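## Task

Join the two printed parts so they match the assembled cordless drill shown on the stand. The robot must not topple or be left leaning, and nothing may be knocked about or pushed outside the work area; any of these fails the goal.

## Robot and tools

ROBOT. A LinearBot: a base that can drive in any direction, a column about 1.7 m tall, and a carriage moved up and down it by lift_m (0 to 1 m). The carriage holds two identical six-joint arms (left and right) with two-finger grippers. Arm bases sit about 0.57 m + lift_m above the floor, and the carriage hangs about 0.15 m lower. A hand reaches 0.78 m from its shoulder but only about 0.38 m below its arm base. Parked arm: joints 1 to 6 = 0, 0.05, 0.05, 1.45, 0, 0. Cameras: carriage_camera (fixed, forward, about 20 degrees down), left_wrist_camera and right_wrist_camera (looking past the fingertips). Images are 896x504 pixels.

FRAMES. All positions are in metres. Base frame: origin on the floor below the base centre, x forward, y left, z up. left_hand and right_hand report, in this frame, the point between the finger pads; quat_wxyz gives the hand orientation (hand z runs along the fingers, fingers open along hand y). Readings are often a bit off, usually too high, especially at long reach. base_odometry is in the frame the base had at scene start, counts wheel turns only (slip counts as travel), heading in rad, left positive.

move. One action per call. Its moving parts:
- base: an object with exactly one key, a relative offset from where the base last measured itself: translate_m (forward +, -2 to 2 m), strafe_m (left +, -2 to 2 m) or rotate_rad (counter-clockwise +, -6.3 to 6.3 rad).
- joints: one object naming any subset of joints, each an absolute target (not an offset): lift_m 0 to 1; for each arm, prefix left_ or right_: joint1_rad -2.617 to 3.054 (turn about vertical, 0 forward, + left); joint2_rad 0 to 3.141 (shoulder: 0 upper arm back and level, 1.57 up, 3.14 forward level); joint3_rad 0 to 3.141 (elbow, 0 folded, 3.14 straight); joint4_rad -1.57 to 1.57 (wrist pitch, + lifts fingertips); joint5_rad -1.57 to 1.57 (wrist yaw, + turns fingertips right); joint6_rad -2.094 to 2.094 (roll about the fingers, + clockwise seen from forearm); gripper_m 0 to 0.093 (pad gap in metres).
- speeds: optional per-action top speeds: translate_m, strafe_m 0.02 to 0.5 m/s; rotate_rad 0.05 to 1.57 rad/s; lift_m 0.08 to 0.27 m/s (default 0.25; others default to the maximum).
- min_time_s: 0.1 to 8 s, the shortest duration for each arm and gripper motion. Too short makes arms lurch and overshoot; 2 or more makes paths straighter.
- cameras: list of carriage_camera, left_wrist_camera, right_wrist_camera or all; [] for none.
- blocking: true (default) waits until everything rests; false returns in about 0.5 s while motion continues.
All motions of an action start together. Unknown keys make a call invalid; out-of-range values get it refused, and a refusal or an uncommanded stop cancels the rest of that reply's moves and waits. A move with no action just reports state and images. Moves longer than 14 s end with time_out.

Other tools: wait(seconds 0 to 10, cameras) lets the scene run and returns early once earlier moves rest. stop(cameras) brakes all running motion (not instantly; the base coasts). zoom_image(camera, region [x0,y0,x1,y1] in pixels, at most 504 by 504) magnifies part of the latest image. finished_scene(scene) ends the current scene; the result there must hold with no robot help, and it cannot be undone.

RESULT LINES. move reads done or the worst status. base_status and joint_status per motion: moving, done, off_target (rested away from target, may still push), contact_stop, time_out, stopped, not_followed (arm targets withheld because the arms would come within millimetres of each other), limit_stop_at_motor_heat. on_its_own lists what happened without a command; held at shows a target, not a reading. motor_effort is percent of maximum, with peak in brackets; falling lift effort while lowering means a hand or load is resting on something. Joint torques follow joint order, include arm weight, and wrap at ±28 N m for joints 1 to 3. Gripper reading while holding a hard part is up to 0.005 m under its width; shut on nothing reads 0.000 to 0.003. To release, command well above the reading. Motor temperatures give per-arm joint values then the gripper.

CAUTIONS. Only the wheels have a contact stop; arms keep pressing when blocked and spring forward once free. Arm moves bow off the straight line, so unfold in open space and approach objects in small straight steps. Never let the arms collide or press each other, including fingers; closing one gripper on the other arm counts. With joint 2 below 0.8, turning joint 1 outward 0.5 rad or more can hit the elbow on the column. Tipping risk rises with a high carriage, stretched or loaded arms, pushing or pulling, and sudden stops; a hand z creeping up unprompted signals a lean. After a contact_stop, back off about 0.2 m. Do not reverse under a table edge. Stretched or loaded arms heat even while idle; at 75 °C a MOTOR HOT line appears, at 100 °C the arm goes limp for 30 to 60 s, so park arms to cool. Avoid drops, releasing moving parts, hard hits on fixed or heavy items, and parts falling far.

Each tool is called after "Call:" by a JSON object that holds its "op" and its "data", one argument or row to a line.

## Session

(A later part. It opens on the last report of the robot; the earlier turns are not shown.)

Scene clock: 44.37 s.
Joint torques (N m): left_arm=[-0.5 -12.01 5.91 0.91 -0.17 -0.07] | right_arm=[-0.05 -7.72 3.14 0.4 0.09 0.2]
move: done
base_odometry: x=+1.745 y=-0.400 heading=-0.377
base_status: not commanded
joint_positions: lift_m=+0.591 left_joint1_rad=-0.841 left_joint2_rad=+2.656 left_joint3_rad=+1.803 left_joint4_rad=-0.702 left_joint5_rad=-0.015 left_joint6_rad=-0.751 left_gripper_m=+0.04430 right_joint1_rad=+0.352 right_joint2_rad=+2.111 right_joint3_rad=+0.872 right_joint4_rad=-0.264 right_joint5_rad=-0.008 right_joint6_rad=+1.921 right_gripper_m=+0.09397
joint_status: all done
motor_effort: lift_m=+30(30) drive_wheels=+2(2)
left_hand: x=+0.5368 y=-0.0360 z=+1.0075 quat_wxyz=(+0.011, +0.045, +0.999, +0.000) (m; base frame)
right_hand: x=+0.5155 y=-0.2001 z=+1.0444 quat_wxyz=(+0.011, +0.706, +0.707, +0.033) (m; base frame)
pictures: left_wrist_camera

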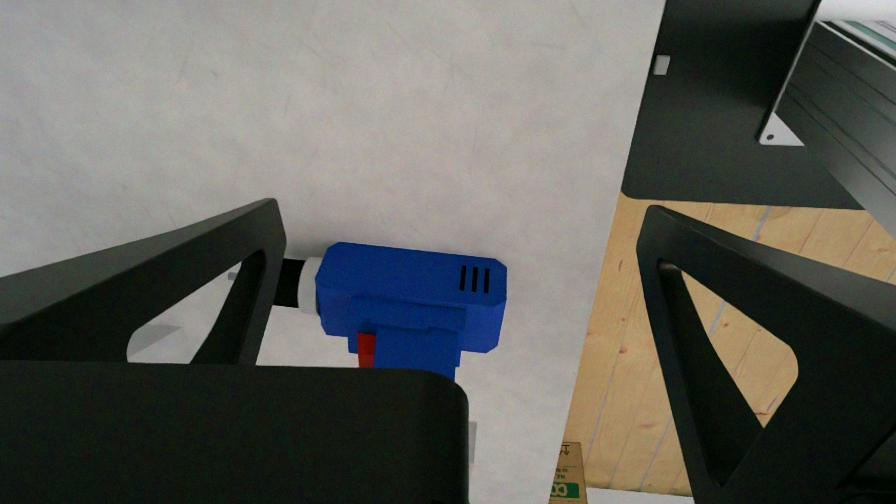

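Call:
{"op": "move", "data": {
  "joints": {"lift_m": 0.606},
  "speeds": {"lift_m": 0.1}
}}

Call:
{"op": "move", "data": {
  "joints": {"left_joint1_rad": -0.823, "left_joint2_rad": 2.675, "left_joint3_rad": 1.831, "left_joint4_rad": -0.654},
  "min_time_s": 0.6,
  "cameras": ["left_wrist_camera", "carriage_camera"]
}}

Call:
{"op": "zoom_image", "data": {
  "camera": "left_wrist_camera",
  "region": [310, 200, 540, 420]
}}

Call:
{"op": "zoom_image", "data": {
  "camera": "carriage_camera",
  "region": [430, 370, 500, 450]
}}

Scene clock: 45.53 s.
Joint torques (N m): left_arm=[-0.53 -13.46 5.87 0.66 -0.17 -0.07] | right_arm=[0.24 -7.79 3.23 0.4 0.08 0.21]
move: done
base_odometry: x=+1.745 y=-0.400 heading=-0.377
base_status: not commanded
joint_positions: lift_m=+0.606 left_joint1_rad=-0.841 left_joint2_rad=+2.671 left_joint3_rad=+1.803 left_joint4_rad=-0.675 left_joint5_rad=-0.016 left_joint6_rad=-0.751 left_gripper_m=+0.04430 right_joint1_rad=+0.352 right_joint2_rad=+2.111 right_joint3_rad=+0.872 right_joint4_rad=-0.264 right_joint5_rad=-0.008 right_joint6_rad=+1.921 right_gripper_m=+0.09397
joint_status: all done
motor_effort: lift_m=+37(44) drive_wheels=+2(3)
left_hand: x=+0.5387 y=-0.0379 z=+1.0155 quat_wxyz=(+0.015, +0.045, +0.999, -0.004) (m; base frame)
right_hand: x=+0.5154 y=-0.2002 z=+1.0587 quat_wxyz=(+0.011, +0.706, +0.707, +0.032) (m; base frame)
pictures: none

Scene clock: 46.43 s.
Joint torques (N m): left_arm=[0.72 -13.07 7.5 0.54 -0.19 -0.06] | right_arm=[0.21 -7.68 3.41 0.33 0.07 0.22]
move: done
base_odometry: x=+1.745 y=-0.400 heading=-0.377
base_status: not commanded
joint_positions: lift_m=+0.606 left_joint1_rad=-0.834 left_joint2_rad=+2.676 left_joint3_rad=+1.803 left_joint4_rad=-0.674 left_joint5_rad=-0.013 left_joint6_rad=-0.751 left_gripper_m=+0.04430 right_joint1_rad=+0.352 right_joint2_rad=+2.111 right_joint3_rad=+0.872 right_joint4_rad=-0.264 right_joint5_rad=-0.008 right_joint6_rad=+1.921 right_gripper_m=+0.09397
joint_status: all done
motor_effort: lift_m=+35(37) drive_wheels=+2(2)
left_hand: x=+0.5402 y=-0.0349 z=+1.0133 quat_wxyz=(+0.013, +0.041, +0.999, -0.004) (m; base frame)
right_hand: x=+0.5154 y=-0.2002 z=+1.0587 quat_wxyz=(+0.011, +0.706, +0.707, +0.032) (m; base frame)
pictures: carriage_camera, left_wrist_camera

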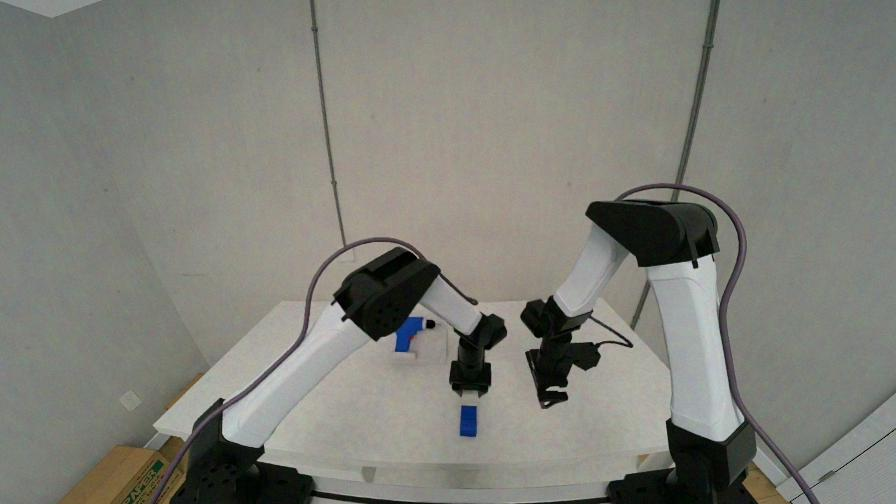

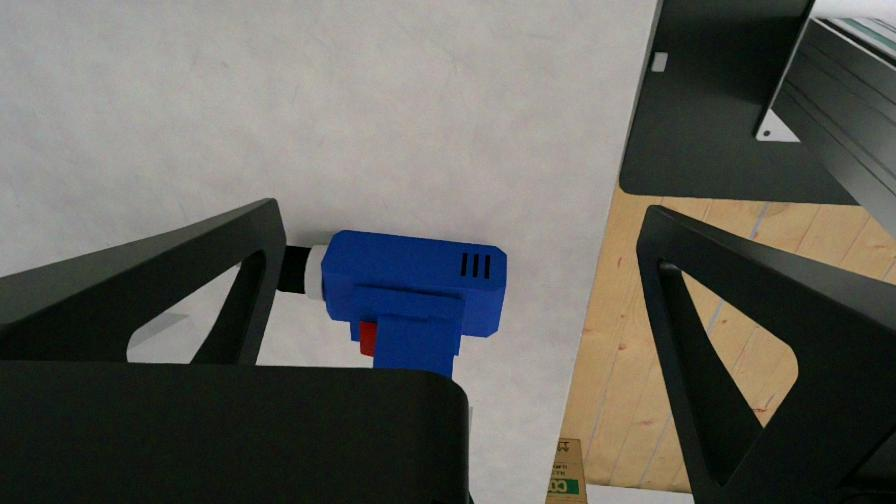

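Scaled by 2.191 from the camera's 896x504 image, which has a finer 1280x720 frame.

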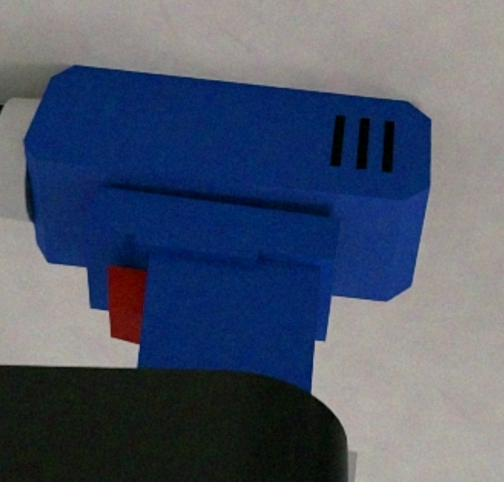

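Scaled by 6.300 from the camera's 896x504 image, which has a finer 1280x720 frame.

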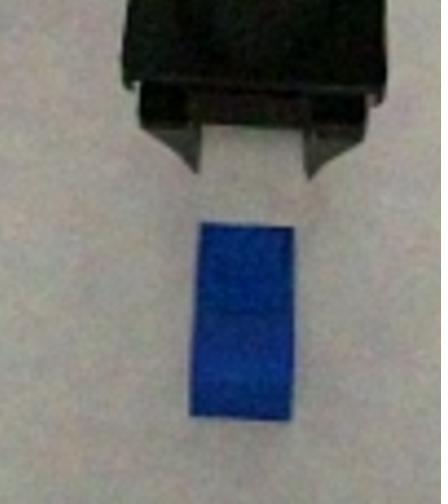

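Call:
{"op": "move", "data": {
  "joints": {"left_joint1_rad": -0.816},
  "min_time_s": 0.5
}}

Call:
{"op": "move", "data": {
  "joints": {"lift_m": 0.596},
  "speeds": {"lift_m": 0.08}
}}

Call:
{"op": "move", "data": {
  "joints": {"lift_m": 0.591},
  "speeds": {"lift_m": 0.08},
  "cameras": ["left_wrist_camera"]
}}

Call:
{"op": "zoom_image", "data": {
  "camera": "left_wrist_camera",
  "region": [310, 200, 540, 420]
}}

Scene clock: 47.57 s.
Joint torques (N m): left_arm=[0.91 -13.07 7.5 0.54 -0.26 -0.06] | right_arm=[0.23 -7.62 3.21 0.33 0.07 0.2]
move: done
base_odometry: x=+1.746 y=-0.400 heading=-0.377
base_status: not commanded
joint_positions: lift_m=+0.606 left_joint1_rad=-0.829 left_joint2_rad=+2.676 left_joint3_rad=+1.803 left_joint4_rad=-0.674 left_joint5_rad=-0.006 left_joint6_rad=-0.751 left_gripper_m=+0.04430 right_joint1_rad=+0.352 right_joint2_rad=+2.111 right_joint3_rad=+0.872 right_joint4_rad=-0.264 right_joint5_rad=-0.008 right_joint6_rad=+1.921 right_gripper_m=+0.09397
joint_status: all done
motor_effort: lift_m=+37(38) drive_wheels=+2(2)
left_hand: x=+0.5409 y=-0.0343 z=+1.0133 quat_wxyz=(+0.011, +0.039, +0.999, -0.006) (m; base frame)
right_hand: x=+0.5154 y=-0.2002 z=+1.0587 quat_wxyz=(+0.011, +0.706, +0.707, +0.032) (m; base frame)
pictures: none

Scene clock: 48.07 s.
Joint torques (N m): left_arm=[0.9 -12.7 6.3 0.79 -0.31 -0.06] | right_arm=[0.28 -7.69 3.44 0.32 0.03 0.16]
move: done
base_odometry: x=+1.745 y=-0.400 heading=-0.377
base_status: not commanded
joint_positions: lift_m=+0.596 left_joint1_rad=-0.829 left_joint2_rad=+2.672 left_joint3_rad=+1.818 left_joint4_rad=-0.701 left_joint5_rad=-0.002 left_joint6_rad=-0.751 left_gripper_m=+0.04430 right_joint1_rad=+0.352 right_joint2_rad=+2.111 right_joint3_rad=+0.872 right_joint4_rad=-0.263 right_joint5_rad=-0.008 right_joint6_rad=+1.921 right_gripper_m=+0.09397
joint_status: all done
motor_effort: lift_m=+29(30) drive_wheels=+2(2)
left_hand: x=+0.5404 y=-0.0348 z=+1.0084 quat_wxyz=(+0.006, +0.039, +0.999, -0.004) (m; base frame)
right_hand: x=+0.5156 y=-0.2001 z=+1.0493 quat_wxyz=(+0.011, +0.706, +0.707, +0.033) (m; base frame)
pictures: none

Scene clock: 48.50 s.
Joint torques (N m): left_arm=[0.92 -11.97 5.93 0.96 -0.28 -0.06] | right_arm=[0.14 -7.8 3.36 0.37 0.11 0.11]
move: done
base_odometry: x=+1.745 y=-0.400 heading=-0.377
base_status: not commanded
joint_positions: lift_m=+0.591 left_joint1_rad=-0.829 left_joint2_rad=+2.664 left_joint3_rad=+1.823 left_joint4_rad=-0.719 left_joint5_rad=-0.002 left_joint6_rad=-0.751 left_gripper_m=+0.04430 right_joint1_rad=+0.352 right_joint2_rad=+2.111 right_joint3_rad=+0.871 right_joint4_rad=-0.263 right_joint5_rad=-0.008 right_joint6_rad=+1.921 right_gripper_m=+0.09397
joint_status: all done
motor_effort: lift_m=+27(30) drive_wheels=+2(2)
left_hand: x=+0.5404 y=-0.0348 z=+1.0081 quat_wxyz=(+0.005, +0.039, +0.999, -0.003) (m; base frame)
right_hand: x=+0.5150 y=-0.2003 z=+1.0440 quat_wxyz=(+0.011, +0.706, +0.707, +0.032) (m; base frame)
pictures: left_wrist_camera

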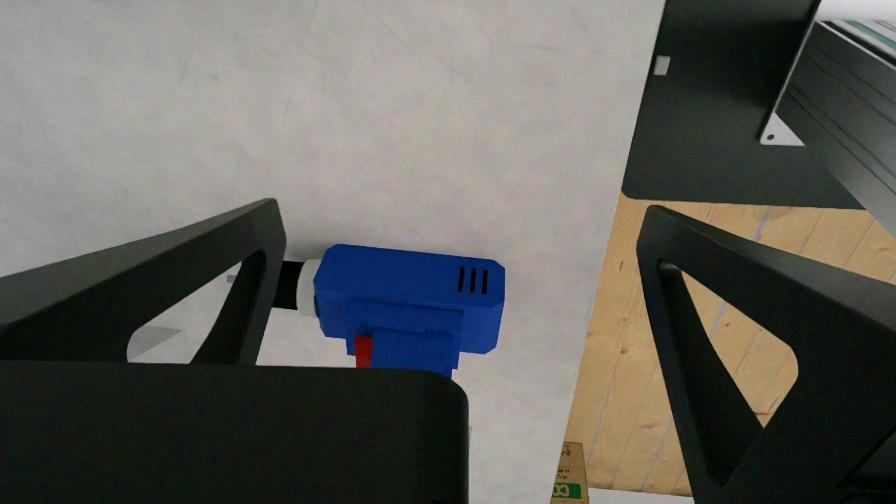

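Scaled by 2.191 from the camera's 896x504 image, which has a finer 1280x720 frame.

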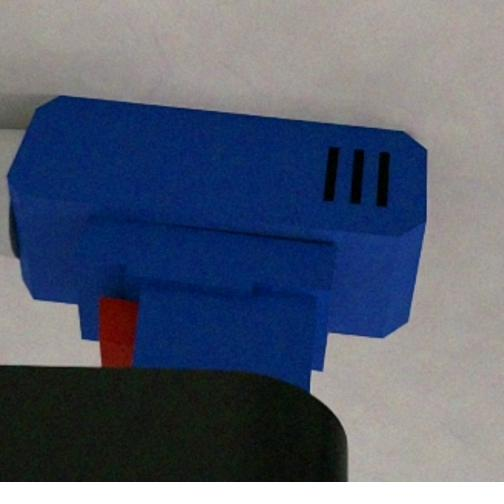

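Call:
{"op": "move", "data": {
  "joints": {"lift_m": 0.61},
  "speeds": {"lift_m": 0.1}
}}

Call:
{"op": "move", "data": {
  "joints": {"left_joint1_rad": -0.812, "left_joint2_rad": 2.647, "left_joint3_rad": 1.772, "left_joint4_rad": -0.588},
  "min_time_s": 0.6,
  "cameras": ["left_wrist_camera", "carriage_camera"]
}}

Call:
{"op": "zoom_image", "data": {
  "camera": "left_wrist_camera",
  "region": [310, 200, 540, 420]
}}

Call:
{"op": "zoom_image", "data": {
  "camera": "carriage_camera",
  "region": [430, 370, 500, 450]
}}

Scene clock: 50.13 s.
Joint torques (N m): left_arm=[0.59 -13.7 5.86 0.64 -0.34 -0.06] | right_arm=[0.03 -7.64 3.38 0.32 0.06 0.21]
Motor temperatures (°C): left_arm=[26 40 34 28 28 26 24] | right_arm=[27 31 37 28 24 23 27]
move: done
base_odometry: x=+1.745 y=-0.400 heading=-0.377
base_status: not commanded
joint_positions: lift_m=+0.610 left_joint1_rad=-0.825 left_joint2_rad=+2.682 left_joint3_rad=+1.823 left_joint4_rad=-0.683 left_joint5_rad=-0.002 left_joint6_rad=-0.751 left_gripper_m=+0.04430 right_joint1_rad=+0.352 right_joint2_rad=+2.111 right_joint3_rad=+0.871 right_joint4_rad=-0.263 right_joint5_rad=-0.007 right_joint6_rad=+1.921 right_gripper_m=+0.09397
joint_status: all done
motor_effort: lift_m=+35(43) drive_wheels=+2(3)
left_hand: x=+0.5444 y=-0.0363 z=+1.0187 quat_wxyz=(+0.011, +0.037, +0.999, -0.009) (m; base frame)
right_hand: x=+0.5152 y=-0.2003 z=+1.0625 quat_wxyz=(+0.011, +0.706, +0.707, +0.032) (m; base frame)
pictures: none

Scene clock: 51.03 s.
Joint torques (N m): left_arm=[0.9 -16.28 4.82 0.75 -0.33 -0.06] | right_arm=[0.28 -7.68 3.34 0.33 0.04 0.16]
move: done
base_odometry: x=+1.745 y=-0.400 heading=-0.377
base_status: not commanded
joint_positions: lift_m=+0.610 left_joint1_rad=-0.825 left_joint2_rad=+2.682 left_joint3_rad=+1.775 left_joint4_rad=-0.627 left_joint5_rad=+0.000 left_joint6_rad=-0.751 left_gripper_m=+0.04430 right_joint1_rad=+0.352 right_joint2_rad=+2.111 right_joint3_rad=+0.871 right_joint4_rad=-0.263 right_joint5_rad=-0.007 right_joint6_rad=+1.921 right_gripper_m=+0.09397
joint_status: all done
motor_effort: lift_m=+36(37) drive_wheels=+2(2)
left_hand: x=+0.5407 y=-0.0329 z=+1.0091 quat_wxyz=(+0.013, +0.037, +0.999, -0.013) (m; base frame)
right_hand: x=+0.5152 y=-0.2003 z=+1.0625 quat_wxyz=(+0.011, +0.706, +0.707, +0.032) (m; base frame)
pictures: carriage_camera, left_wrist_camera

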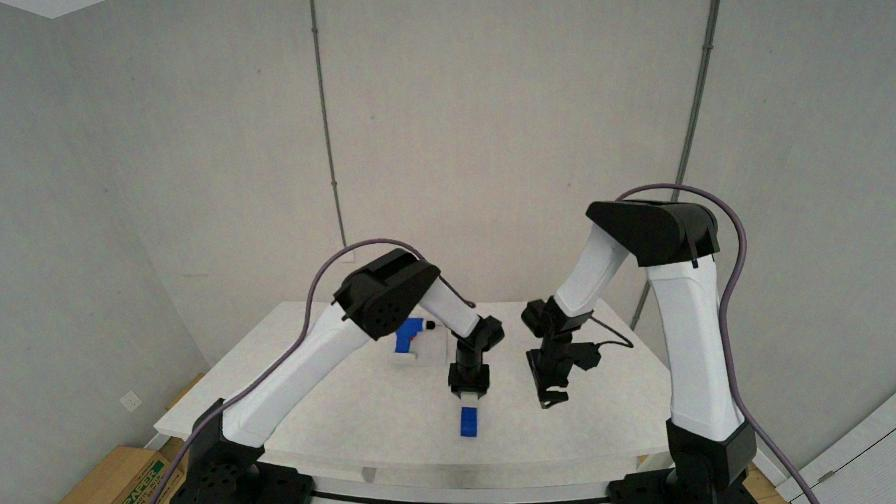

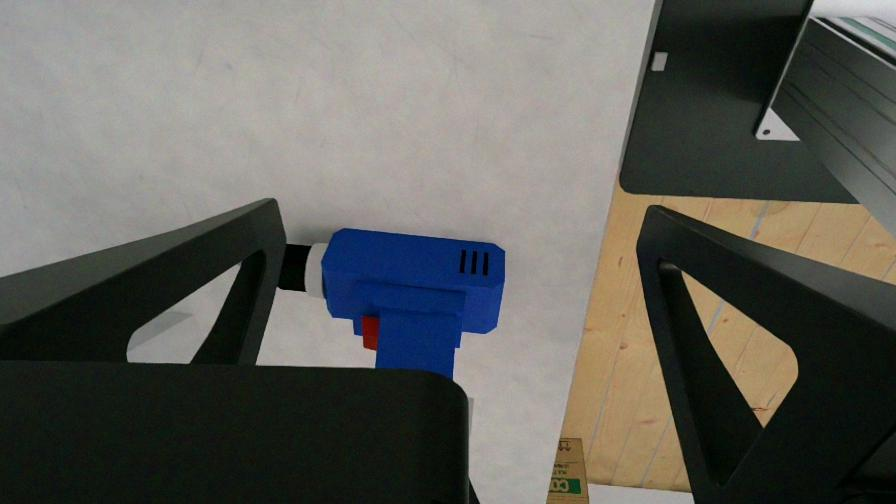

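Scaled by 2.191 from the camera's 896x504 image, which has a finer 1280x720 frame.

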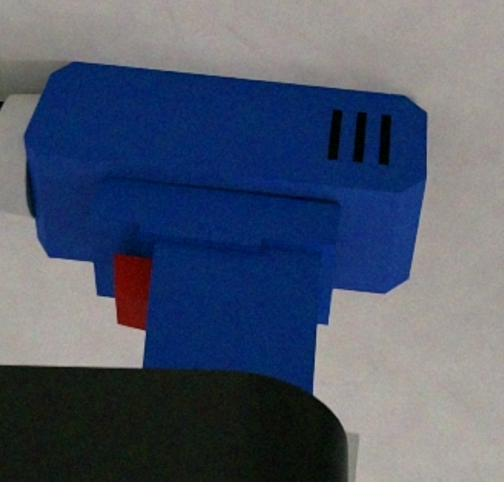

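Scaled by 6.300 from the camera's 896x504 image, which has a finer 1280x720 frame.

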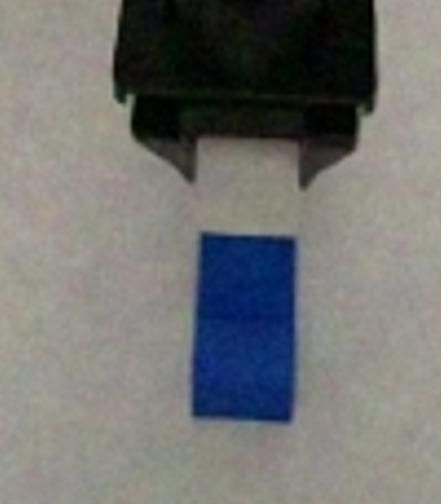

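Call:
{"op": "move", "data": {
  "joints": {"left_joint2_rad": 2.58, "left_joint3_rad": 1.73, "left_joint4_rad": -0.57},
  "min_time_s": 0.6
}}

Call:
{"op": "move", "data": {
  "joints": {"left_joint2_rad": 2.651, "left_joint3_rad": 1.778, "left_joint4_rad": -0.613},
  "min_time_s": 0.8,
  "cameras": ["left_wrist_camera", "carriage_camera"]
}}

Call:
{"op": "zoom_image", "data": {
  "camera": "left_wrist_camera",
  "region": [310, 200, 540, 420]
}}

Call:
{"op": "zoom_image", "data": {
  "camera": "carriage_camera",
  "region": [430, 370, 500, 450]
}}

Scene clock: 52.67 s.
Joint torques (N m): left_arm=[0.59 -17.88 5.12 0.68 -0.33 -0.06] | right_arm=[0.24 -7.69 3.25 0.34 0.03 0.18]
move: done
base_odometry: x=+1.745 y=-0.400 heading=-0.377
base_status: not commanded
joint_positions: lift_m=+0.610 left_joint1_rad=-0.822 left_joint2_rad=+2.633 left_joint3_rad=+1.730 left_joint4_rad=-0.595 left_joint5_rad=+0.000 left_joint6_rad=-0.751 left_gripper_m=+0.04430 right_joint1_rad=+0.352 right_joint2_rad=+2.111 right_joint3_rad=+0.871 right_joint4_rad=-0.263 right_joint5_rad=-0.007 right_joint6_rad=+1.921 right_gripper_m=+0.09397
joint_status: all done
motor_effort: lift_m=+36(37) drive_wheels=+2(3)
left_hand: x=+0.5442 y=-0.0343 z=+1.0219 quat_wxyz=(+0.026, +0.035, +0.999, -0.026) (m; base frame)
right_hand: x=+0.5152 y=-0.2003 z=+1.0625 quat_wxyz=(+0.011, +0.706, +0.707, +0.032) (m; base frame)
pictures: none

Scene clock: 53.77 s.
Joint torques (N m): left_arm=[0.59 -12.81 7.47 0.44 -0.32 -0.06] | right_arm=[0.01 -7.66 3.32 0.36 0.01 0.17]
move: done
base_odometry: x=+1.745 y=-0.400 heading=-0.377
base_status: not commanded
joint_positions: lift_m=+0.610 left_joint1_rad=-0.822 left_joint2_rad=+2.651 left_joint3_rad=+1.750 left_joint4_rad=-0.616 left_joint5_rad=+0.000 left_joint6_rad=-0.751 left_gripper_m=+0.04430 right_joint1_rad=+0.352 right_joint2_rad=+2.111 right_joint3_rad=+0.871 right_joint4_rad=-0.263 right_joint5_rad=-0.007 right_joint6_rad=+1.921 right_gripper_m=+0.09397
joint_status: all done
motor_effort: lift_m=+36(37) drive_wheels=+2(3)
left_hand: x=+0.5427 y=-0.0327 z=+1.0177 quat_wxyz=(+0.019, +0.035, +0.999, -0.019) (m; base frame)
right_hand: x=+0.5152 y=-0.2003 z=+1.0625 quat_wxyz=(+0.011, +0.706, +0.707, +0.032) (m; base frame)
pictures: carriage_camera, left_wrist_camera

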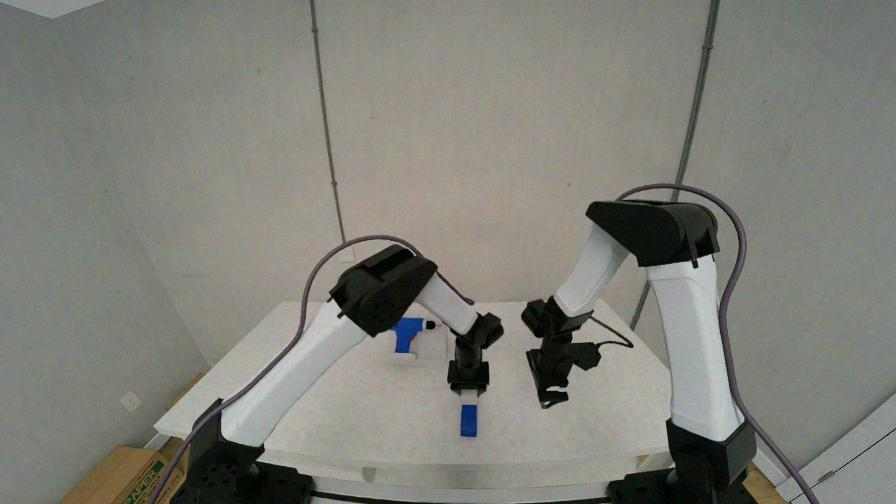

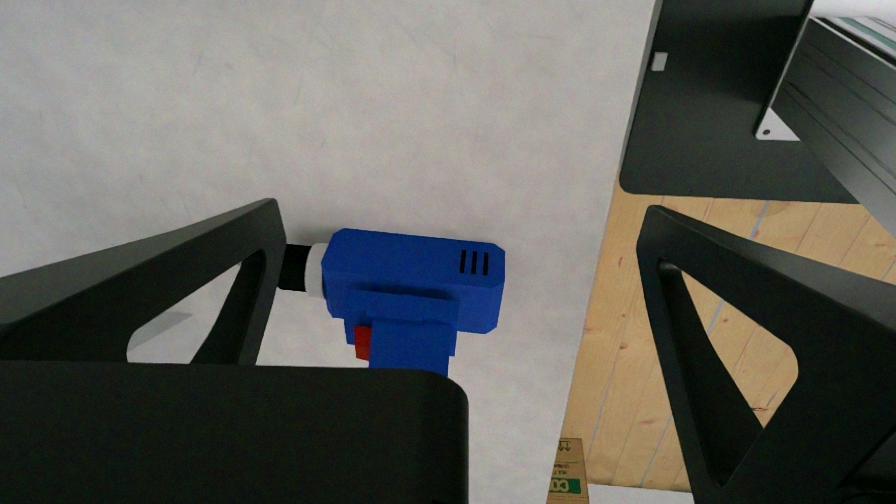

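Scaled by 2.191 from the camera's 896x504 image, which has a finer 1280x720 frame.

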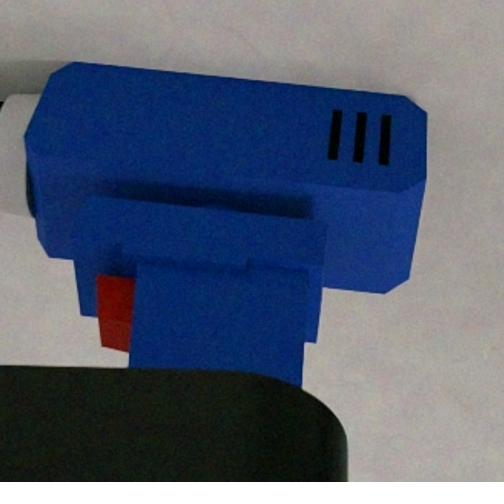

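Scaled by 6.300 from the camera's 896x504 image, which has a finer 1280x720 frame.

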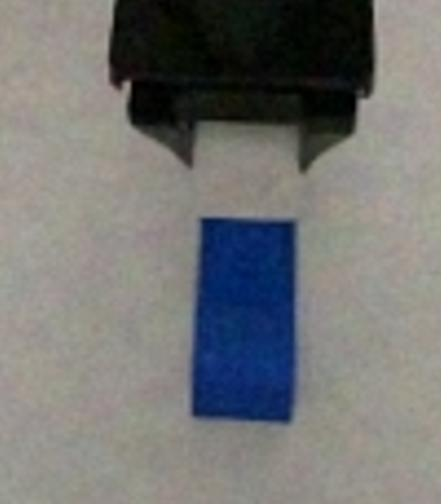

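Call:
{"op": "move", "data": {
  "joints": {"left_joint1_rad": -0.836},
  "min_time_s": 0.5
}}

Call:
{"op": "move", "data": {
  "joints": {"lift_m": 0.6},
  "speeds": {"lift_m": 0.08}
}}

Call:
{"op": "move", "data": {
  "joints": {"lift_m": 0.593},
  "speeds": {"lift_m": 0.08},
  "cameras": ["left_wrist_camera"]
}}

Call:
{"op": "zoom_image", "data": {
  "camera": "left_wrist_camera",
  "region": [310, 200, 540, 420]
}}

Scene clock: 54.83 s.
Joint torques (N m): left_arm=[-0.83 -12.81 7.47 0.44 -0.33 -0.06] | right_arm=[0.02 -7.57 3.4 0.4 0.07 0.22]
move: done
base_odometry: x=+1.745 y=-0.400 heading=-0.377
base_status: not commanded
joint_positions: lift_m=+0.610 left_joint1_rad=-0.827 left_joint2_rad=+2.651 left_joint3_rad=+1.750 left_joint4_rad=-0.616 left_joint5_rad=+0.000 left_joint6_rad=-0.751 left_gripper_m=+0.04430 right_joint1_rad=+0.352 right_joint2_rad=+2.111 right_joint3_rad=+0.871 right_joint4_rad=-0.263 right_joint5_rad=-0.007 right_joint6_rad=+1.921 right_gripper_m=+0.09397
joint_status: all done
motor_effort: lift_m=+36(37) drive_wheels=+2(3)
left_hand: x=+0.5409 y=-0.0344 z=+1.0177 quat_wxyz=(+0.019, +0.038, +0.999, -0.019) (m; base frame)
right_hand: x=+0.5152 y=-0.2003 z=+1.0625 quat_wxyz=(+0.011, +0.706, +0.707, +0.032) (m; base frame)
pictures: none

Scene clock: 55.37 s.
Joint torques (N m): left_arm=[-0.57 -13.08 6.84 0.54 -0.28 -0.04] | right_arm=[0.12 -7.8 3.48 0.33 0.08 0.16]
move: done
base_odometry: x=+1.745 y=-0.400 heading=-0.377
base_status: not commanded
joint_positions: lift_m=+0.600 left_joint1_rad=-0.831 left_joint2_rad=+2.654 left_joint3_rad=+1.759 left_joint4_rad=-0.630 left_joint5_rad=-0.003 left_joint6_rad=-0.751 left_gripper_m=+0.04430 right_joint1_rad=+0.352 right_joint2_rad=+2.112 right_joint3_rad=+0.871 right_joint4_rad=-0.263 right_joint5_rad=-0.007 right_joint6_rad=+1.921 right_gripper_m=+0.09397
joint_status: all done
motor_effort: lift_m=+32(32) drive_wheels=+2(4)
left_hand: x=+0.5396 y=-0.0348 z=+1.0087 quat_wxyz=(+0.017, +0.040, +0.999, -0.015) (m; base frame)
right_hand: x=+0.5150 y=-0.2004 z=+1.0528 quat_wxyz=(+0.011, +0.706, +0.707, +0.032) (m; base frame)
pictures: none

Scene clock: 55.83 s.
Joint torques (N m): left_arm=[-0.12 -12.42 5.93 0.76 -0.21 -0.04] | right_arm=[0.23 -7.6 3.32 0.36 0.1 0.19]
move: done
base_odometry: x=+1.745 y=-0.400 heading=-0.377
base_status: not commanded
joint_positions: lift_m=+0.593 left_joint1_rad=-0.836 left_joint2_rad=+2.647 left_joint3_rad=+1.770 left_joint4_rad=-0.657 left_joint5_rad=-0.009 left_joint6_rad=-0.752 left_gripper_m=+0.04430 right_joint1_rad=+0.353 right_joint2_rad=+2.112 right_joint3_rad=+0.871 right_joint4_rad=-0.263 right_joint5_rad=-0.007 right_joint6_rad=+1.921 right_gripper_m=+0.09397
joint_status: all done
motor_effort: lift_m=+28(31) drive_wheels=+2(3)
left_hand: x=+0.5384 y=-0.0353 z=+1.0070 quat_wxyz=(+0.016, +0.042, +0.999, -0.010) (m; base frame)
right_hand: x=+0.5150 y=-0.2003 z=+1.0459 quat_wxyz=(+0.011, +0.706, +0.707, +0.032) (m; base frame)
pictures: left_wrist_camera

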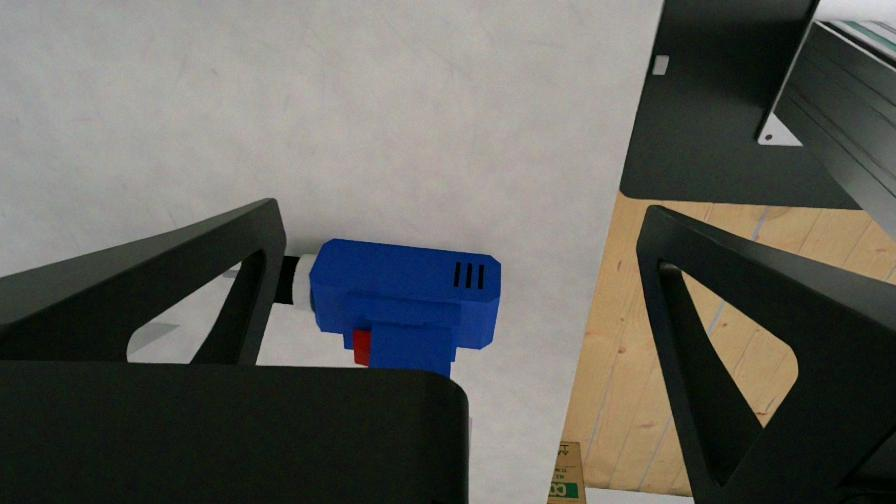

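Scaled by 2.191 from the camera's 896x504 image, which has a finer 1280x720 frame.

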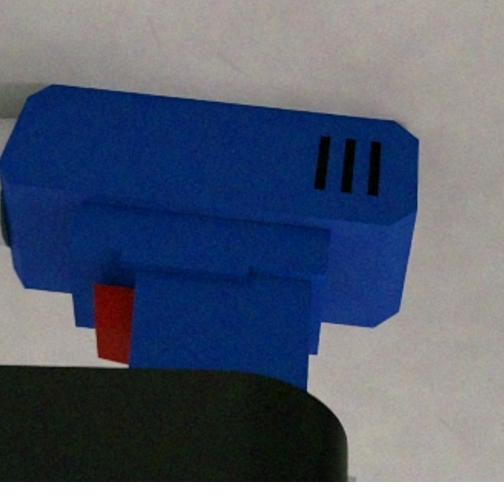

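Call:
{"op": "move", "data": {
  "joints": {"lift_m": 0.604},
  "speeds": {"lift_m": 0.08},
  "cameras": ["left_wrist_camera"]
}}

Call:
{"op": "zoom_image", "data": {
  "camera": "left_wrist_camera",
  "region": [310, 200, 540, 420]
}}

Call:
{"op": "move", "data": {
  "joints": {"left_joint1_rad": -0.80},
  "min_time_s": 0.6,
  "cameras": ["left_wrist_camera"]
}}

Call:
{"op": "zoom_image", "data": {
  "camera": "left_wrist_camera",
  "region": [310, 200, 540, 420]
}}

Scene clock: 56.90 s.
Joint torques (N m): left_arm=[-0.25 -13.45 5.89 0.62 -0.23 -0.05] | right_arm=[0.38 -7.92 3.36 0.34 0.06 0.16]
move: done
base_odometry: x=+1.745 y=-0.400 heading=-0.377
base_status: not commanded
joint_positions: lift_m=+0.604 left_joint1_rad=-0.836 left_joint2_rad=+2.657 left_joint3_rad=+1.770 left_joint4_rad=-0.637 left_joint5_rad=-0.009 left_joint6_rad=-0.752 left_gripper_m=+0.04430 right_joint1_rad=+0.353 right_joint2_rad=+2.112 right_joint3_rad=+0.871 right_joint4_rad=-0.263 right_joint5_rad=-0.007 right_joint6_rad=+1.921 right_gripper_m=+0.09397
joint_status: all done
motor_effort: lift_m=+36(43) drive_wheels=+2(3)
left_hand: x=+0.5398 y=-0.0368 z=+1.0130 quat_wxyz=(+0.020, +0.042, +0.999, -0.013) (m; base frame)
right_hand: x=+0.5149 y=-0.2003 z=+1.0563 quat_wxyz=(+0.011, +0.706, +0.707, +0.032) (m; base frame)
pictures: left_wrist_camera

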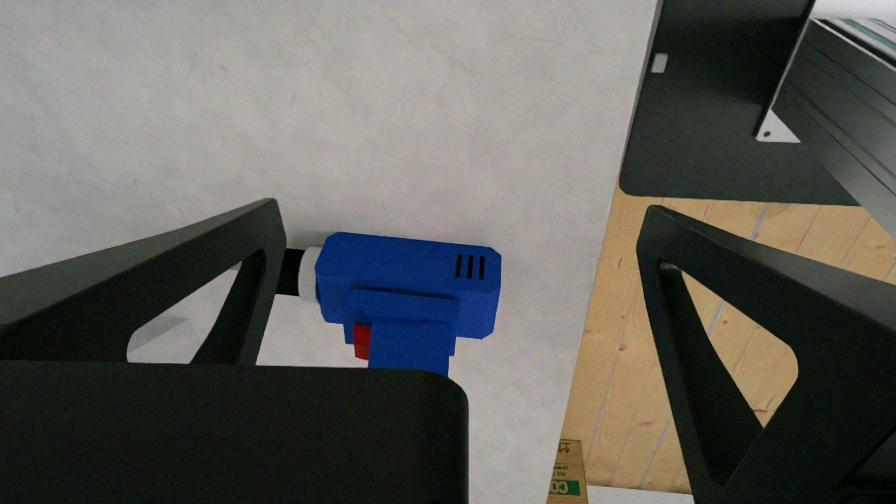

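Scaled by 2.191 from the camera's 896x504 image, which has a finer 1280x720 frame.

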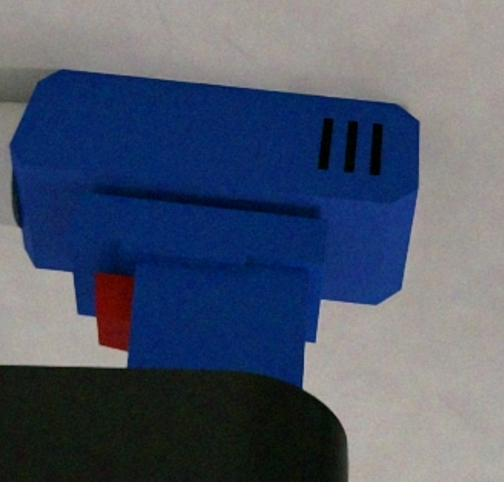

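Scene clock: 57.80 s.
Joint torques (N m): left_arm=[0.7 -13.41 5.89 0.61 -0.29 -0.05] | right_arm=[0.05 -7.79 3.38 0.31 0.08 0.16]
move: done
base_odometry: x=+1.745 y=-0.400 heading=-0.377
base_status: not commanded
joint_positions: lift_m=+0.604 left_joint1_rad=-0.810 left_joint2_rad=+2.657 left_joint3_rad=+1.770 left_joint4_rad=-0.635 left_joint5_rad=-0.004 left_joint6_rad=-0.752 left_gripper_m=+0.04430 right_joint1_rad=+0.353 right_joint2_rad=+2.112 right_joint3_rad=+0.871 right_joint4_rad=-0.263 right_joint5_rad=-0.007 right_joint6_rad=+1.921 right_gripper_m=+0.09397
joint_status: all done
motor_effort: lift_m=+37(39) drive_wheels=+2(2)
left_hand: x=+0.5480 y=-0.0299 z=+1.0130 quat_wxyz=(+0.018, +0.029, +0.999, -0.016) (m; base frame)
right_hand: x=+0.5149 y=-0.2002 z=+1.0563 quat_wxyz=(+0.011, +0.706, +0.708, +0.032) (m; base frame)
pictures: left_wrist_camera

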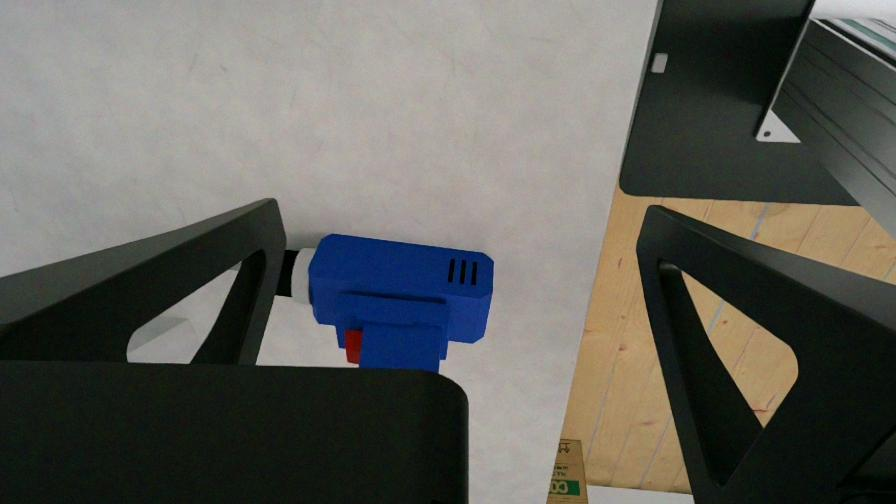

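Scaled by 2.191 from the camera's 896x504 image, which has a finer 1280x720 frame.

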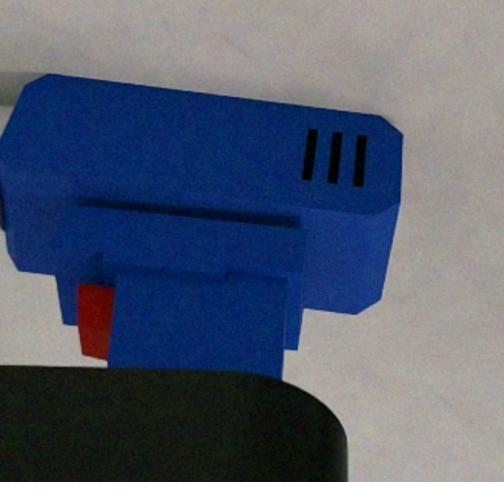

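Call:
{"op": "move", "data": {
  "joints": {"lift_m": 0.596},
  "speeds": {"lift_m": 0.08}
}}

Call:
{"op": "move", "data": {
  "joints": {"lift_m": 0.585},
  "speeds": {"lift_m": 0.08},
  "cameras": ["left_wrist_camera", "carriage_camera"]
}}

Call:
{"op": "zoom_image", "data": {
  "camera": "left_wrist_camera",
  "region": [300, 200, 530, 420]
}}

Call:
{"op": "zoom_image", "data": {
  "camera": "carriage_camera",
  "region": [430, 370, 500, 450]
}}

Scene clock: 58.63 s.
Joint torques (N m): left_arm=[0.77 -13.15 5.74 0.66 -0.33 -0.05] | right_arm=[0.05 -7.8 3.43 0.34 0.07 0.16]
move: done
base_odometry: x=+1.745 y=-0.400 heading=-0.377
base_status: not commanded
joint_positions: lift_m=+0.596 left_joint1_rad=-0.811 left_joint2_rad=+2.654 left_joint3_rad=+1.772 left_joint4_rad=-0.641 left_joint5_rad=+0.000 left_joint6_rad=-0.752 left_gripper_m=+0.04429 right_joint1_rad=+0.353 right_joint2_rad=+2.112 right_joint3_rad=+0.871 right_joint4_rad=-0.263 right_joint5_rad=-0.007 right_joint6_rad=+1.921 right_gripper_m=+0.09397
joint_status: all done
motor_effort: lift_m=+29(33) drive_wheels=+2(3)
left_hand: x=+0.5475 y=-0.0305 z=+1.0072 quat_wxyz=(+0.017, +0.029, +0.999, -0.017) (m; base frame)
right_hand: x=+0.5147 y=-0.2003 z=+1.0486 quat_wxyz=(+0.010, +0.706, +0.708, +0.031) (m; base frame)
pictures: none

Scene clock: 59.13 s.
Joint torques (N m): left_arm=[0.73 -11.03 5.48 0.95 -0.33 -0.05] | right_arm=[0.09 -7.88 3.43 0.31 0.06 0.16]
move: done
base_odometry: x=+1.745 y=-0.400 heading=-0.377
base_status: not commanded
joint_positions: lift_m=+0.585 left_joint1_rad=-0.811 left_joint2_rad=+2.632 left_joint3_rad=+1.776 left_joint4_rad=-0.670 left_joint5_rad=+0.000 left_joint6_rad=-0.752 left_gripper_m=+0.04429 right_joint1_rad=+0.353 right_joint2_rad=+2.112 right_joint3_rad=+0.871 right_joint4_rad=-0.263 right_joint5_rad=-0.007 right_joint6_rad=+1.921 right_gripper_m=+0.09397
joint_status: all done
motor_effort: lift_m=+28(29) drive_wheels=+2(2)
left_hand: x=+0.5476 y=-0.0307 z=+1.0066 quat_wxyz=(+0.015, +0.029, +0.999, -0.016) (m; base frame)
right_hand: x=+0.5148 y=-0.2002 z=+1.0377 quat_wxyz=(+0.011, +0.706, +0.708, +0.031) (m; base frame)
pictures: carriage_camera, left_wrist_camera

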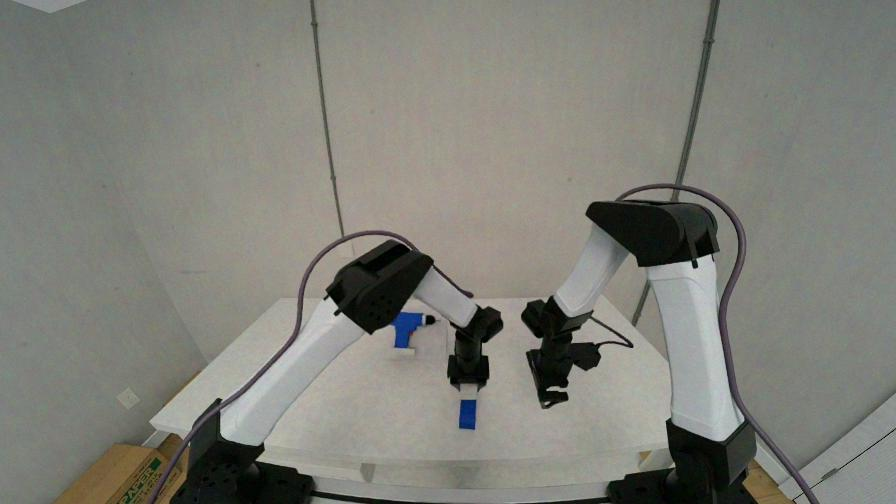

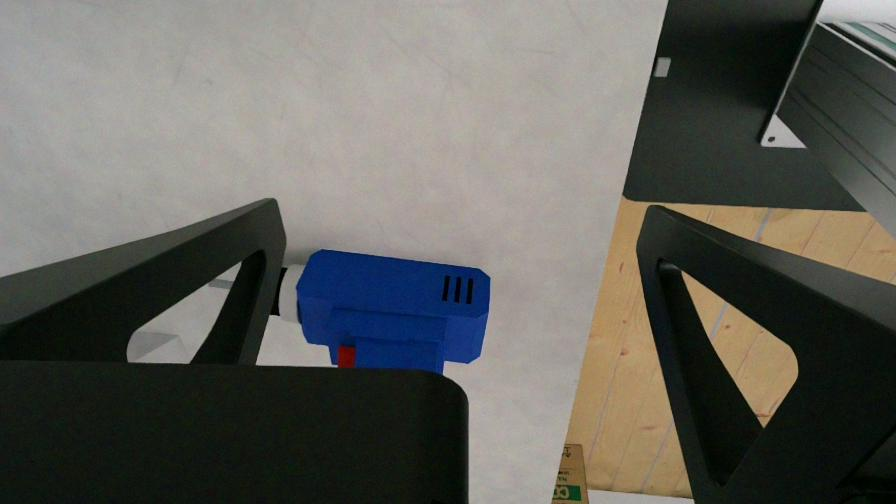

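Scaled by 2.191 from the camera's 896x504 image, which has a finer 1280x720 frame.

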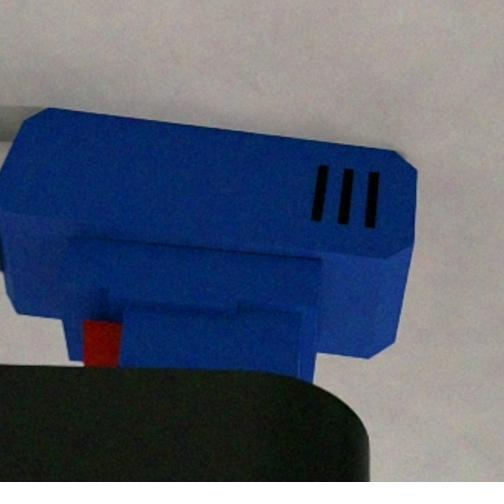

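Scaled by 6.300 from the camera's 896x504 image, which has a finer 1280x720 frame.

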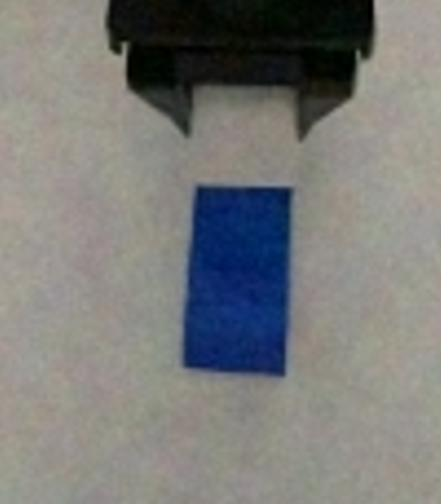

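Call:
{"op": "move", "data": {
  "joints": {"lift_m": 0.597},
  "speeds": {"lift_m": 0.08}
}}

Call:
{"op": "move", "data": {
  "joints": {"left_joint6_rad": -0.707},
  "min_time_s": 0.5,
  "cameras": ["left_wrist_camera", "carriage_camera"]
}}

Call:
{"op": "zoom_image", "data": {
  "camera": "left_wrist_camera",
  "region": [300, 200, 530, 420]
}}

Scene clock: 59.90 s.
Joint torques (N m): left_arm=[0.75 -13.08 5.41 0.68 -0.31 -0.02] | right_arm=[0.12 -7.8 3.33 0.4 0.07 0.18]
move: done
base_odometry: x=+1.745 y=-0.400 heading=-0.377
base_status: not commanded
joint_positions: lift_m=+0.597 left_joint1_rad=-0.811 left_joint2_rad=+2.653 left_joint3_rad=+1.776 left_joint4_rad=-0.643 left_joint5_rad=+0.000 left_joint6_rad=-0.752 left_gripper_m=+0.04429 right_joint1_rad=+0.353 right_joint2_rad=+2.112 right_joint3_rad=+0.871 right_joint4_rad=-0.264 right_joint5_rad=-0.007 right_joint6_rad=+1.921 right_gripper_m=+0.09397
joint_status: all done
motor_effort: lift_m=+35(45) drive_wheels=+2(3)
left_hand: x=+0.5485 y=-0.0316 z=+1.0091 quat_wxyz=(+0.018, +0.029, +0.999, -0.018) (m; base frame)
right_hand: x=+0.5147 y=-0.2003 z=+1.0491 quat_wxyz=(+0.011, +0.706, +0.708, +0.031) (m; base frame)
pictures: none

Scene clock: 60.70 s.
Joint torques (N m): left_arm=[0.76 -13.04 5.41 0.69 -0.33 0.19] | right_arm=[0.13 -7.82 3.51 0.34 0.06 0.16]
move: done
base_odometry: x=+1.745 y=-0.400 heading=-0.377
base_status: not commanded
joint_positions: lift_m=+0.597 left_joint1_rad=-0.811 left_joint2_rad=+2.653 left_joint3_rad=+1.776 left_joint4_rad=-0.643 left_joint5_rad=+0.000 left_joint6_rad=-0.721 left_gripper_m=+0.04429 right_joint1_rad=+0.353 right_joint2_rad=+2.112 right_joint3_rad=+0.871 right_joint4_rad=-0.264 right_joint5_rad=-0.007 right_joint6_rad=+1.921 right_gripper_m=+0.09397
joint_status: all done
motor_effort: lift_m=+36(38) drive_wheels=+2(3)
left_hand: x=+0.5485 y=-0.0316 z=+1.0091 quat_wxyz=(+0.018, +0.045, +0.999, -0.018) (m; base frame)
right_hand: x=+0.5147 y=-0.2003 z=+1.0491 quat_wxyz=(+0.011, +0.706, +0.708, +0.031) (m; base frame)
pictures: carriage_camera, left_wrist_camera

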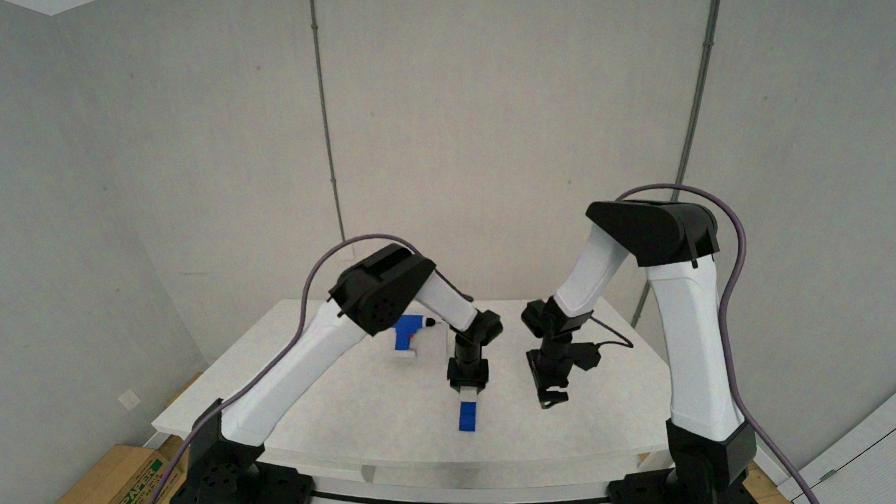

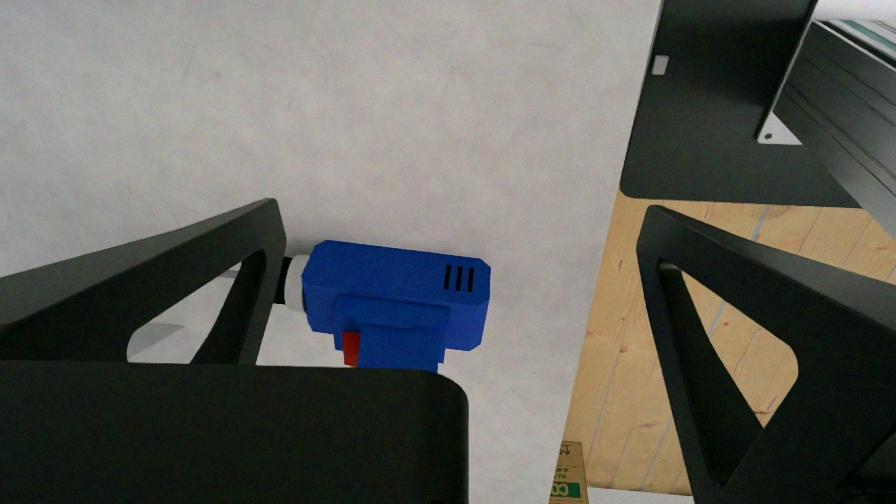

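Scaled by 2.191 from the camera's 896x504 image, which has a finer 1280x720 frame.

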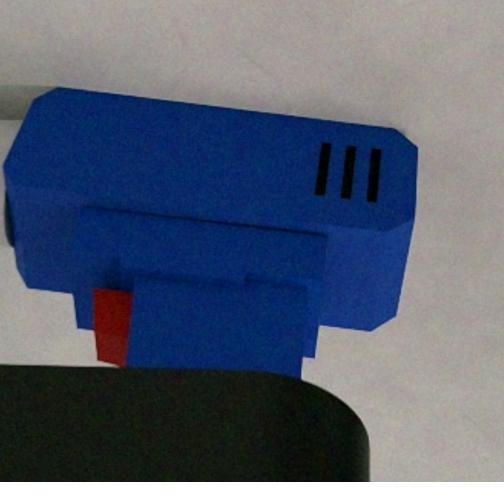

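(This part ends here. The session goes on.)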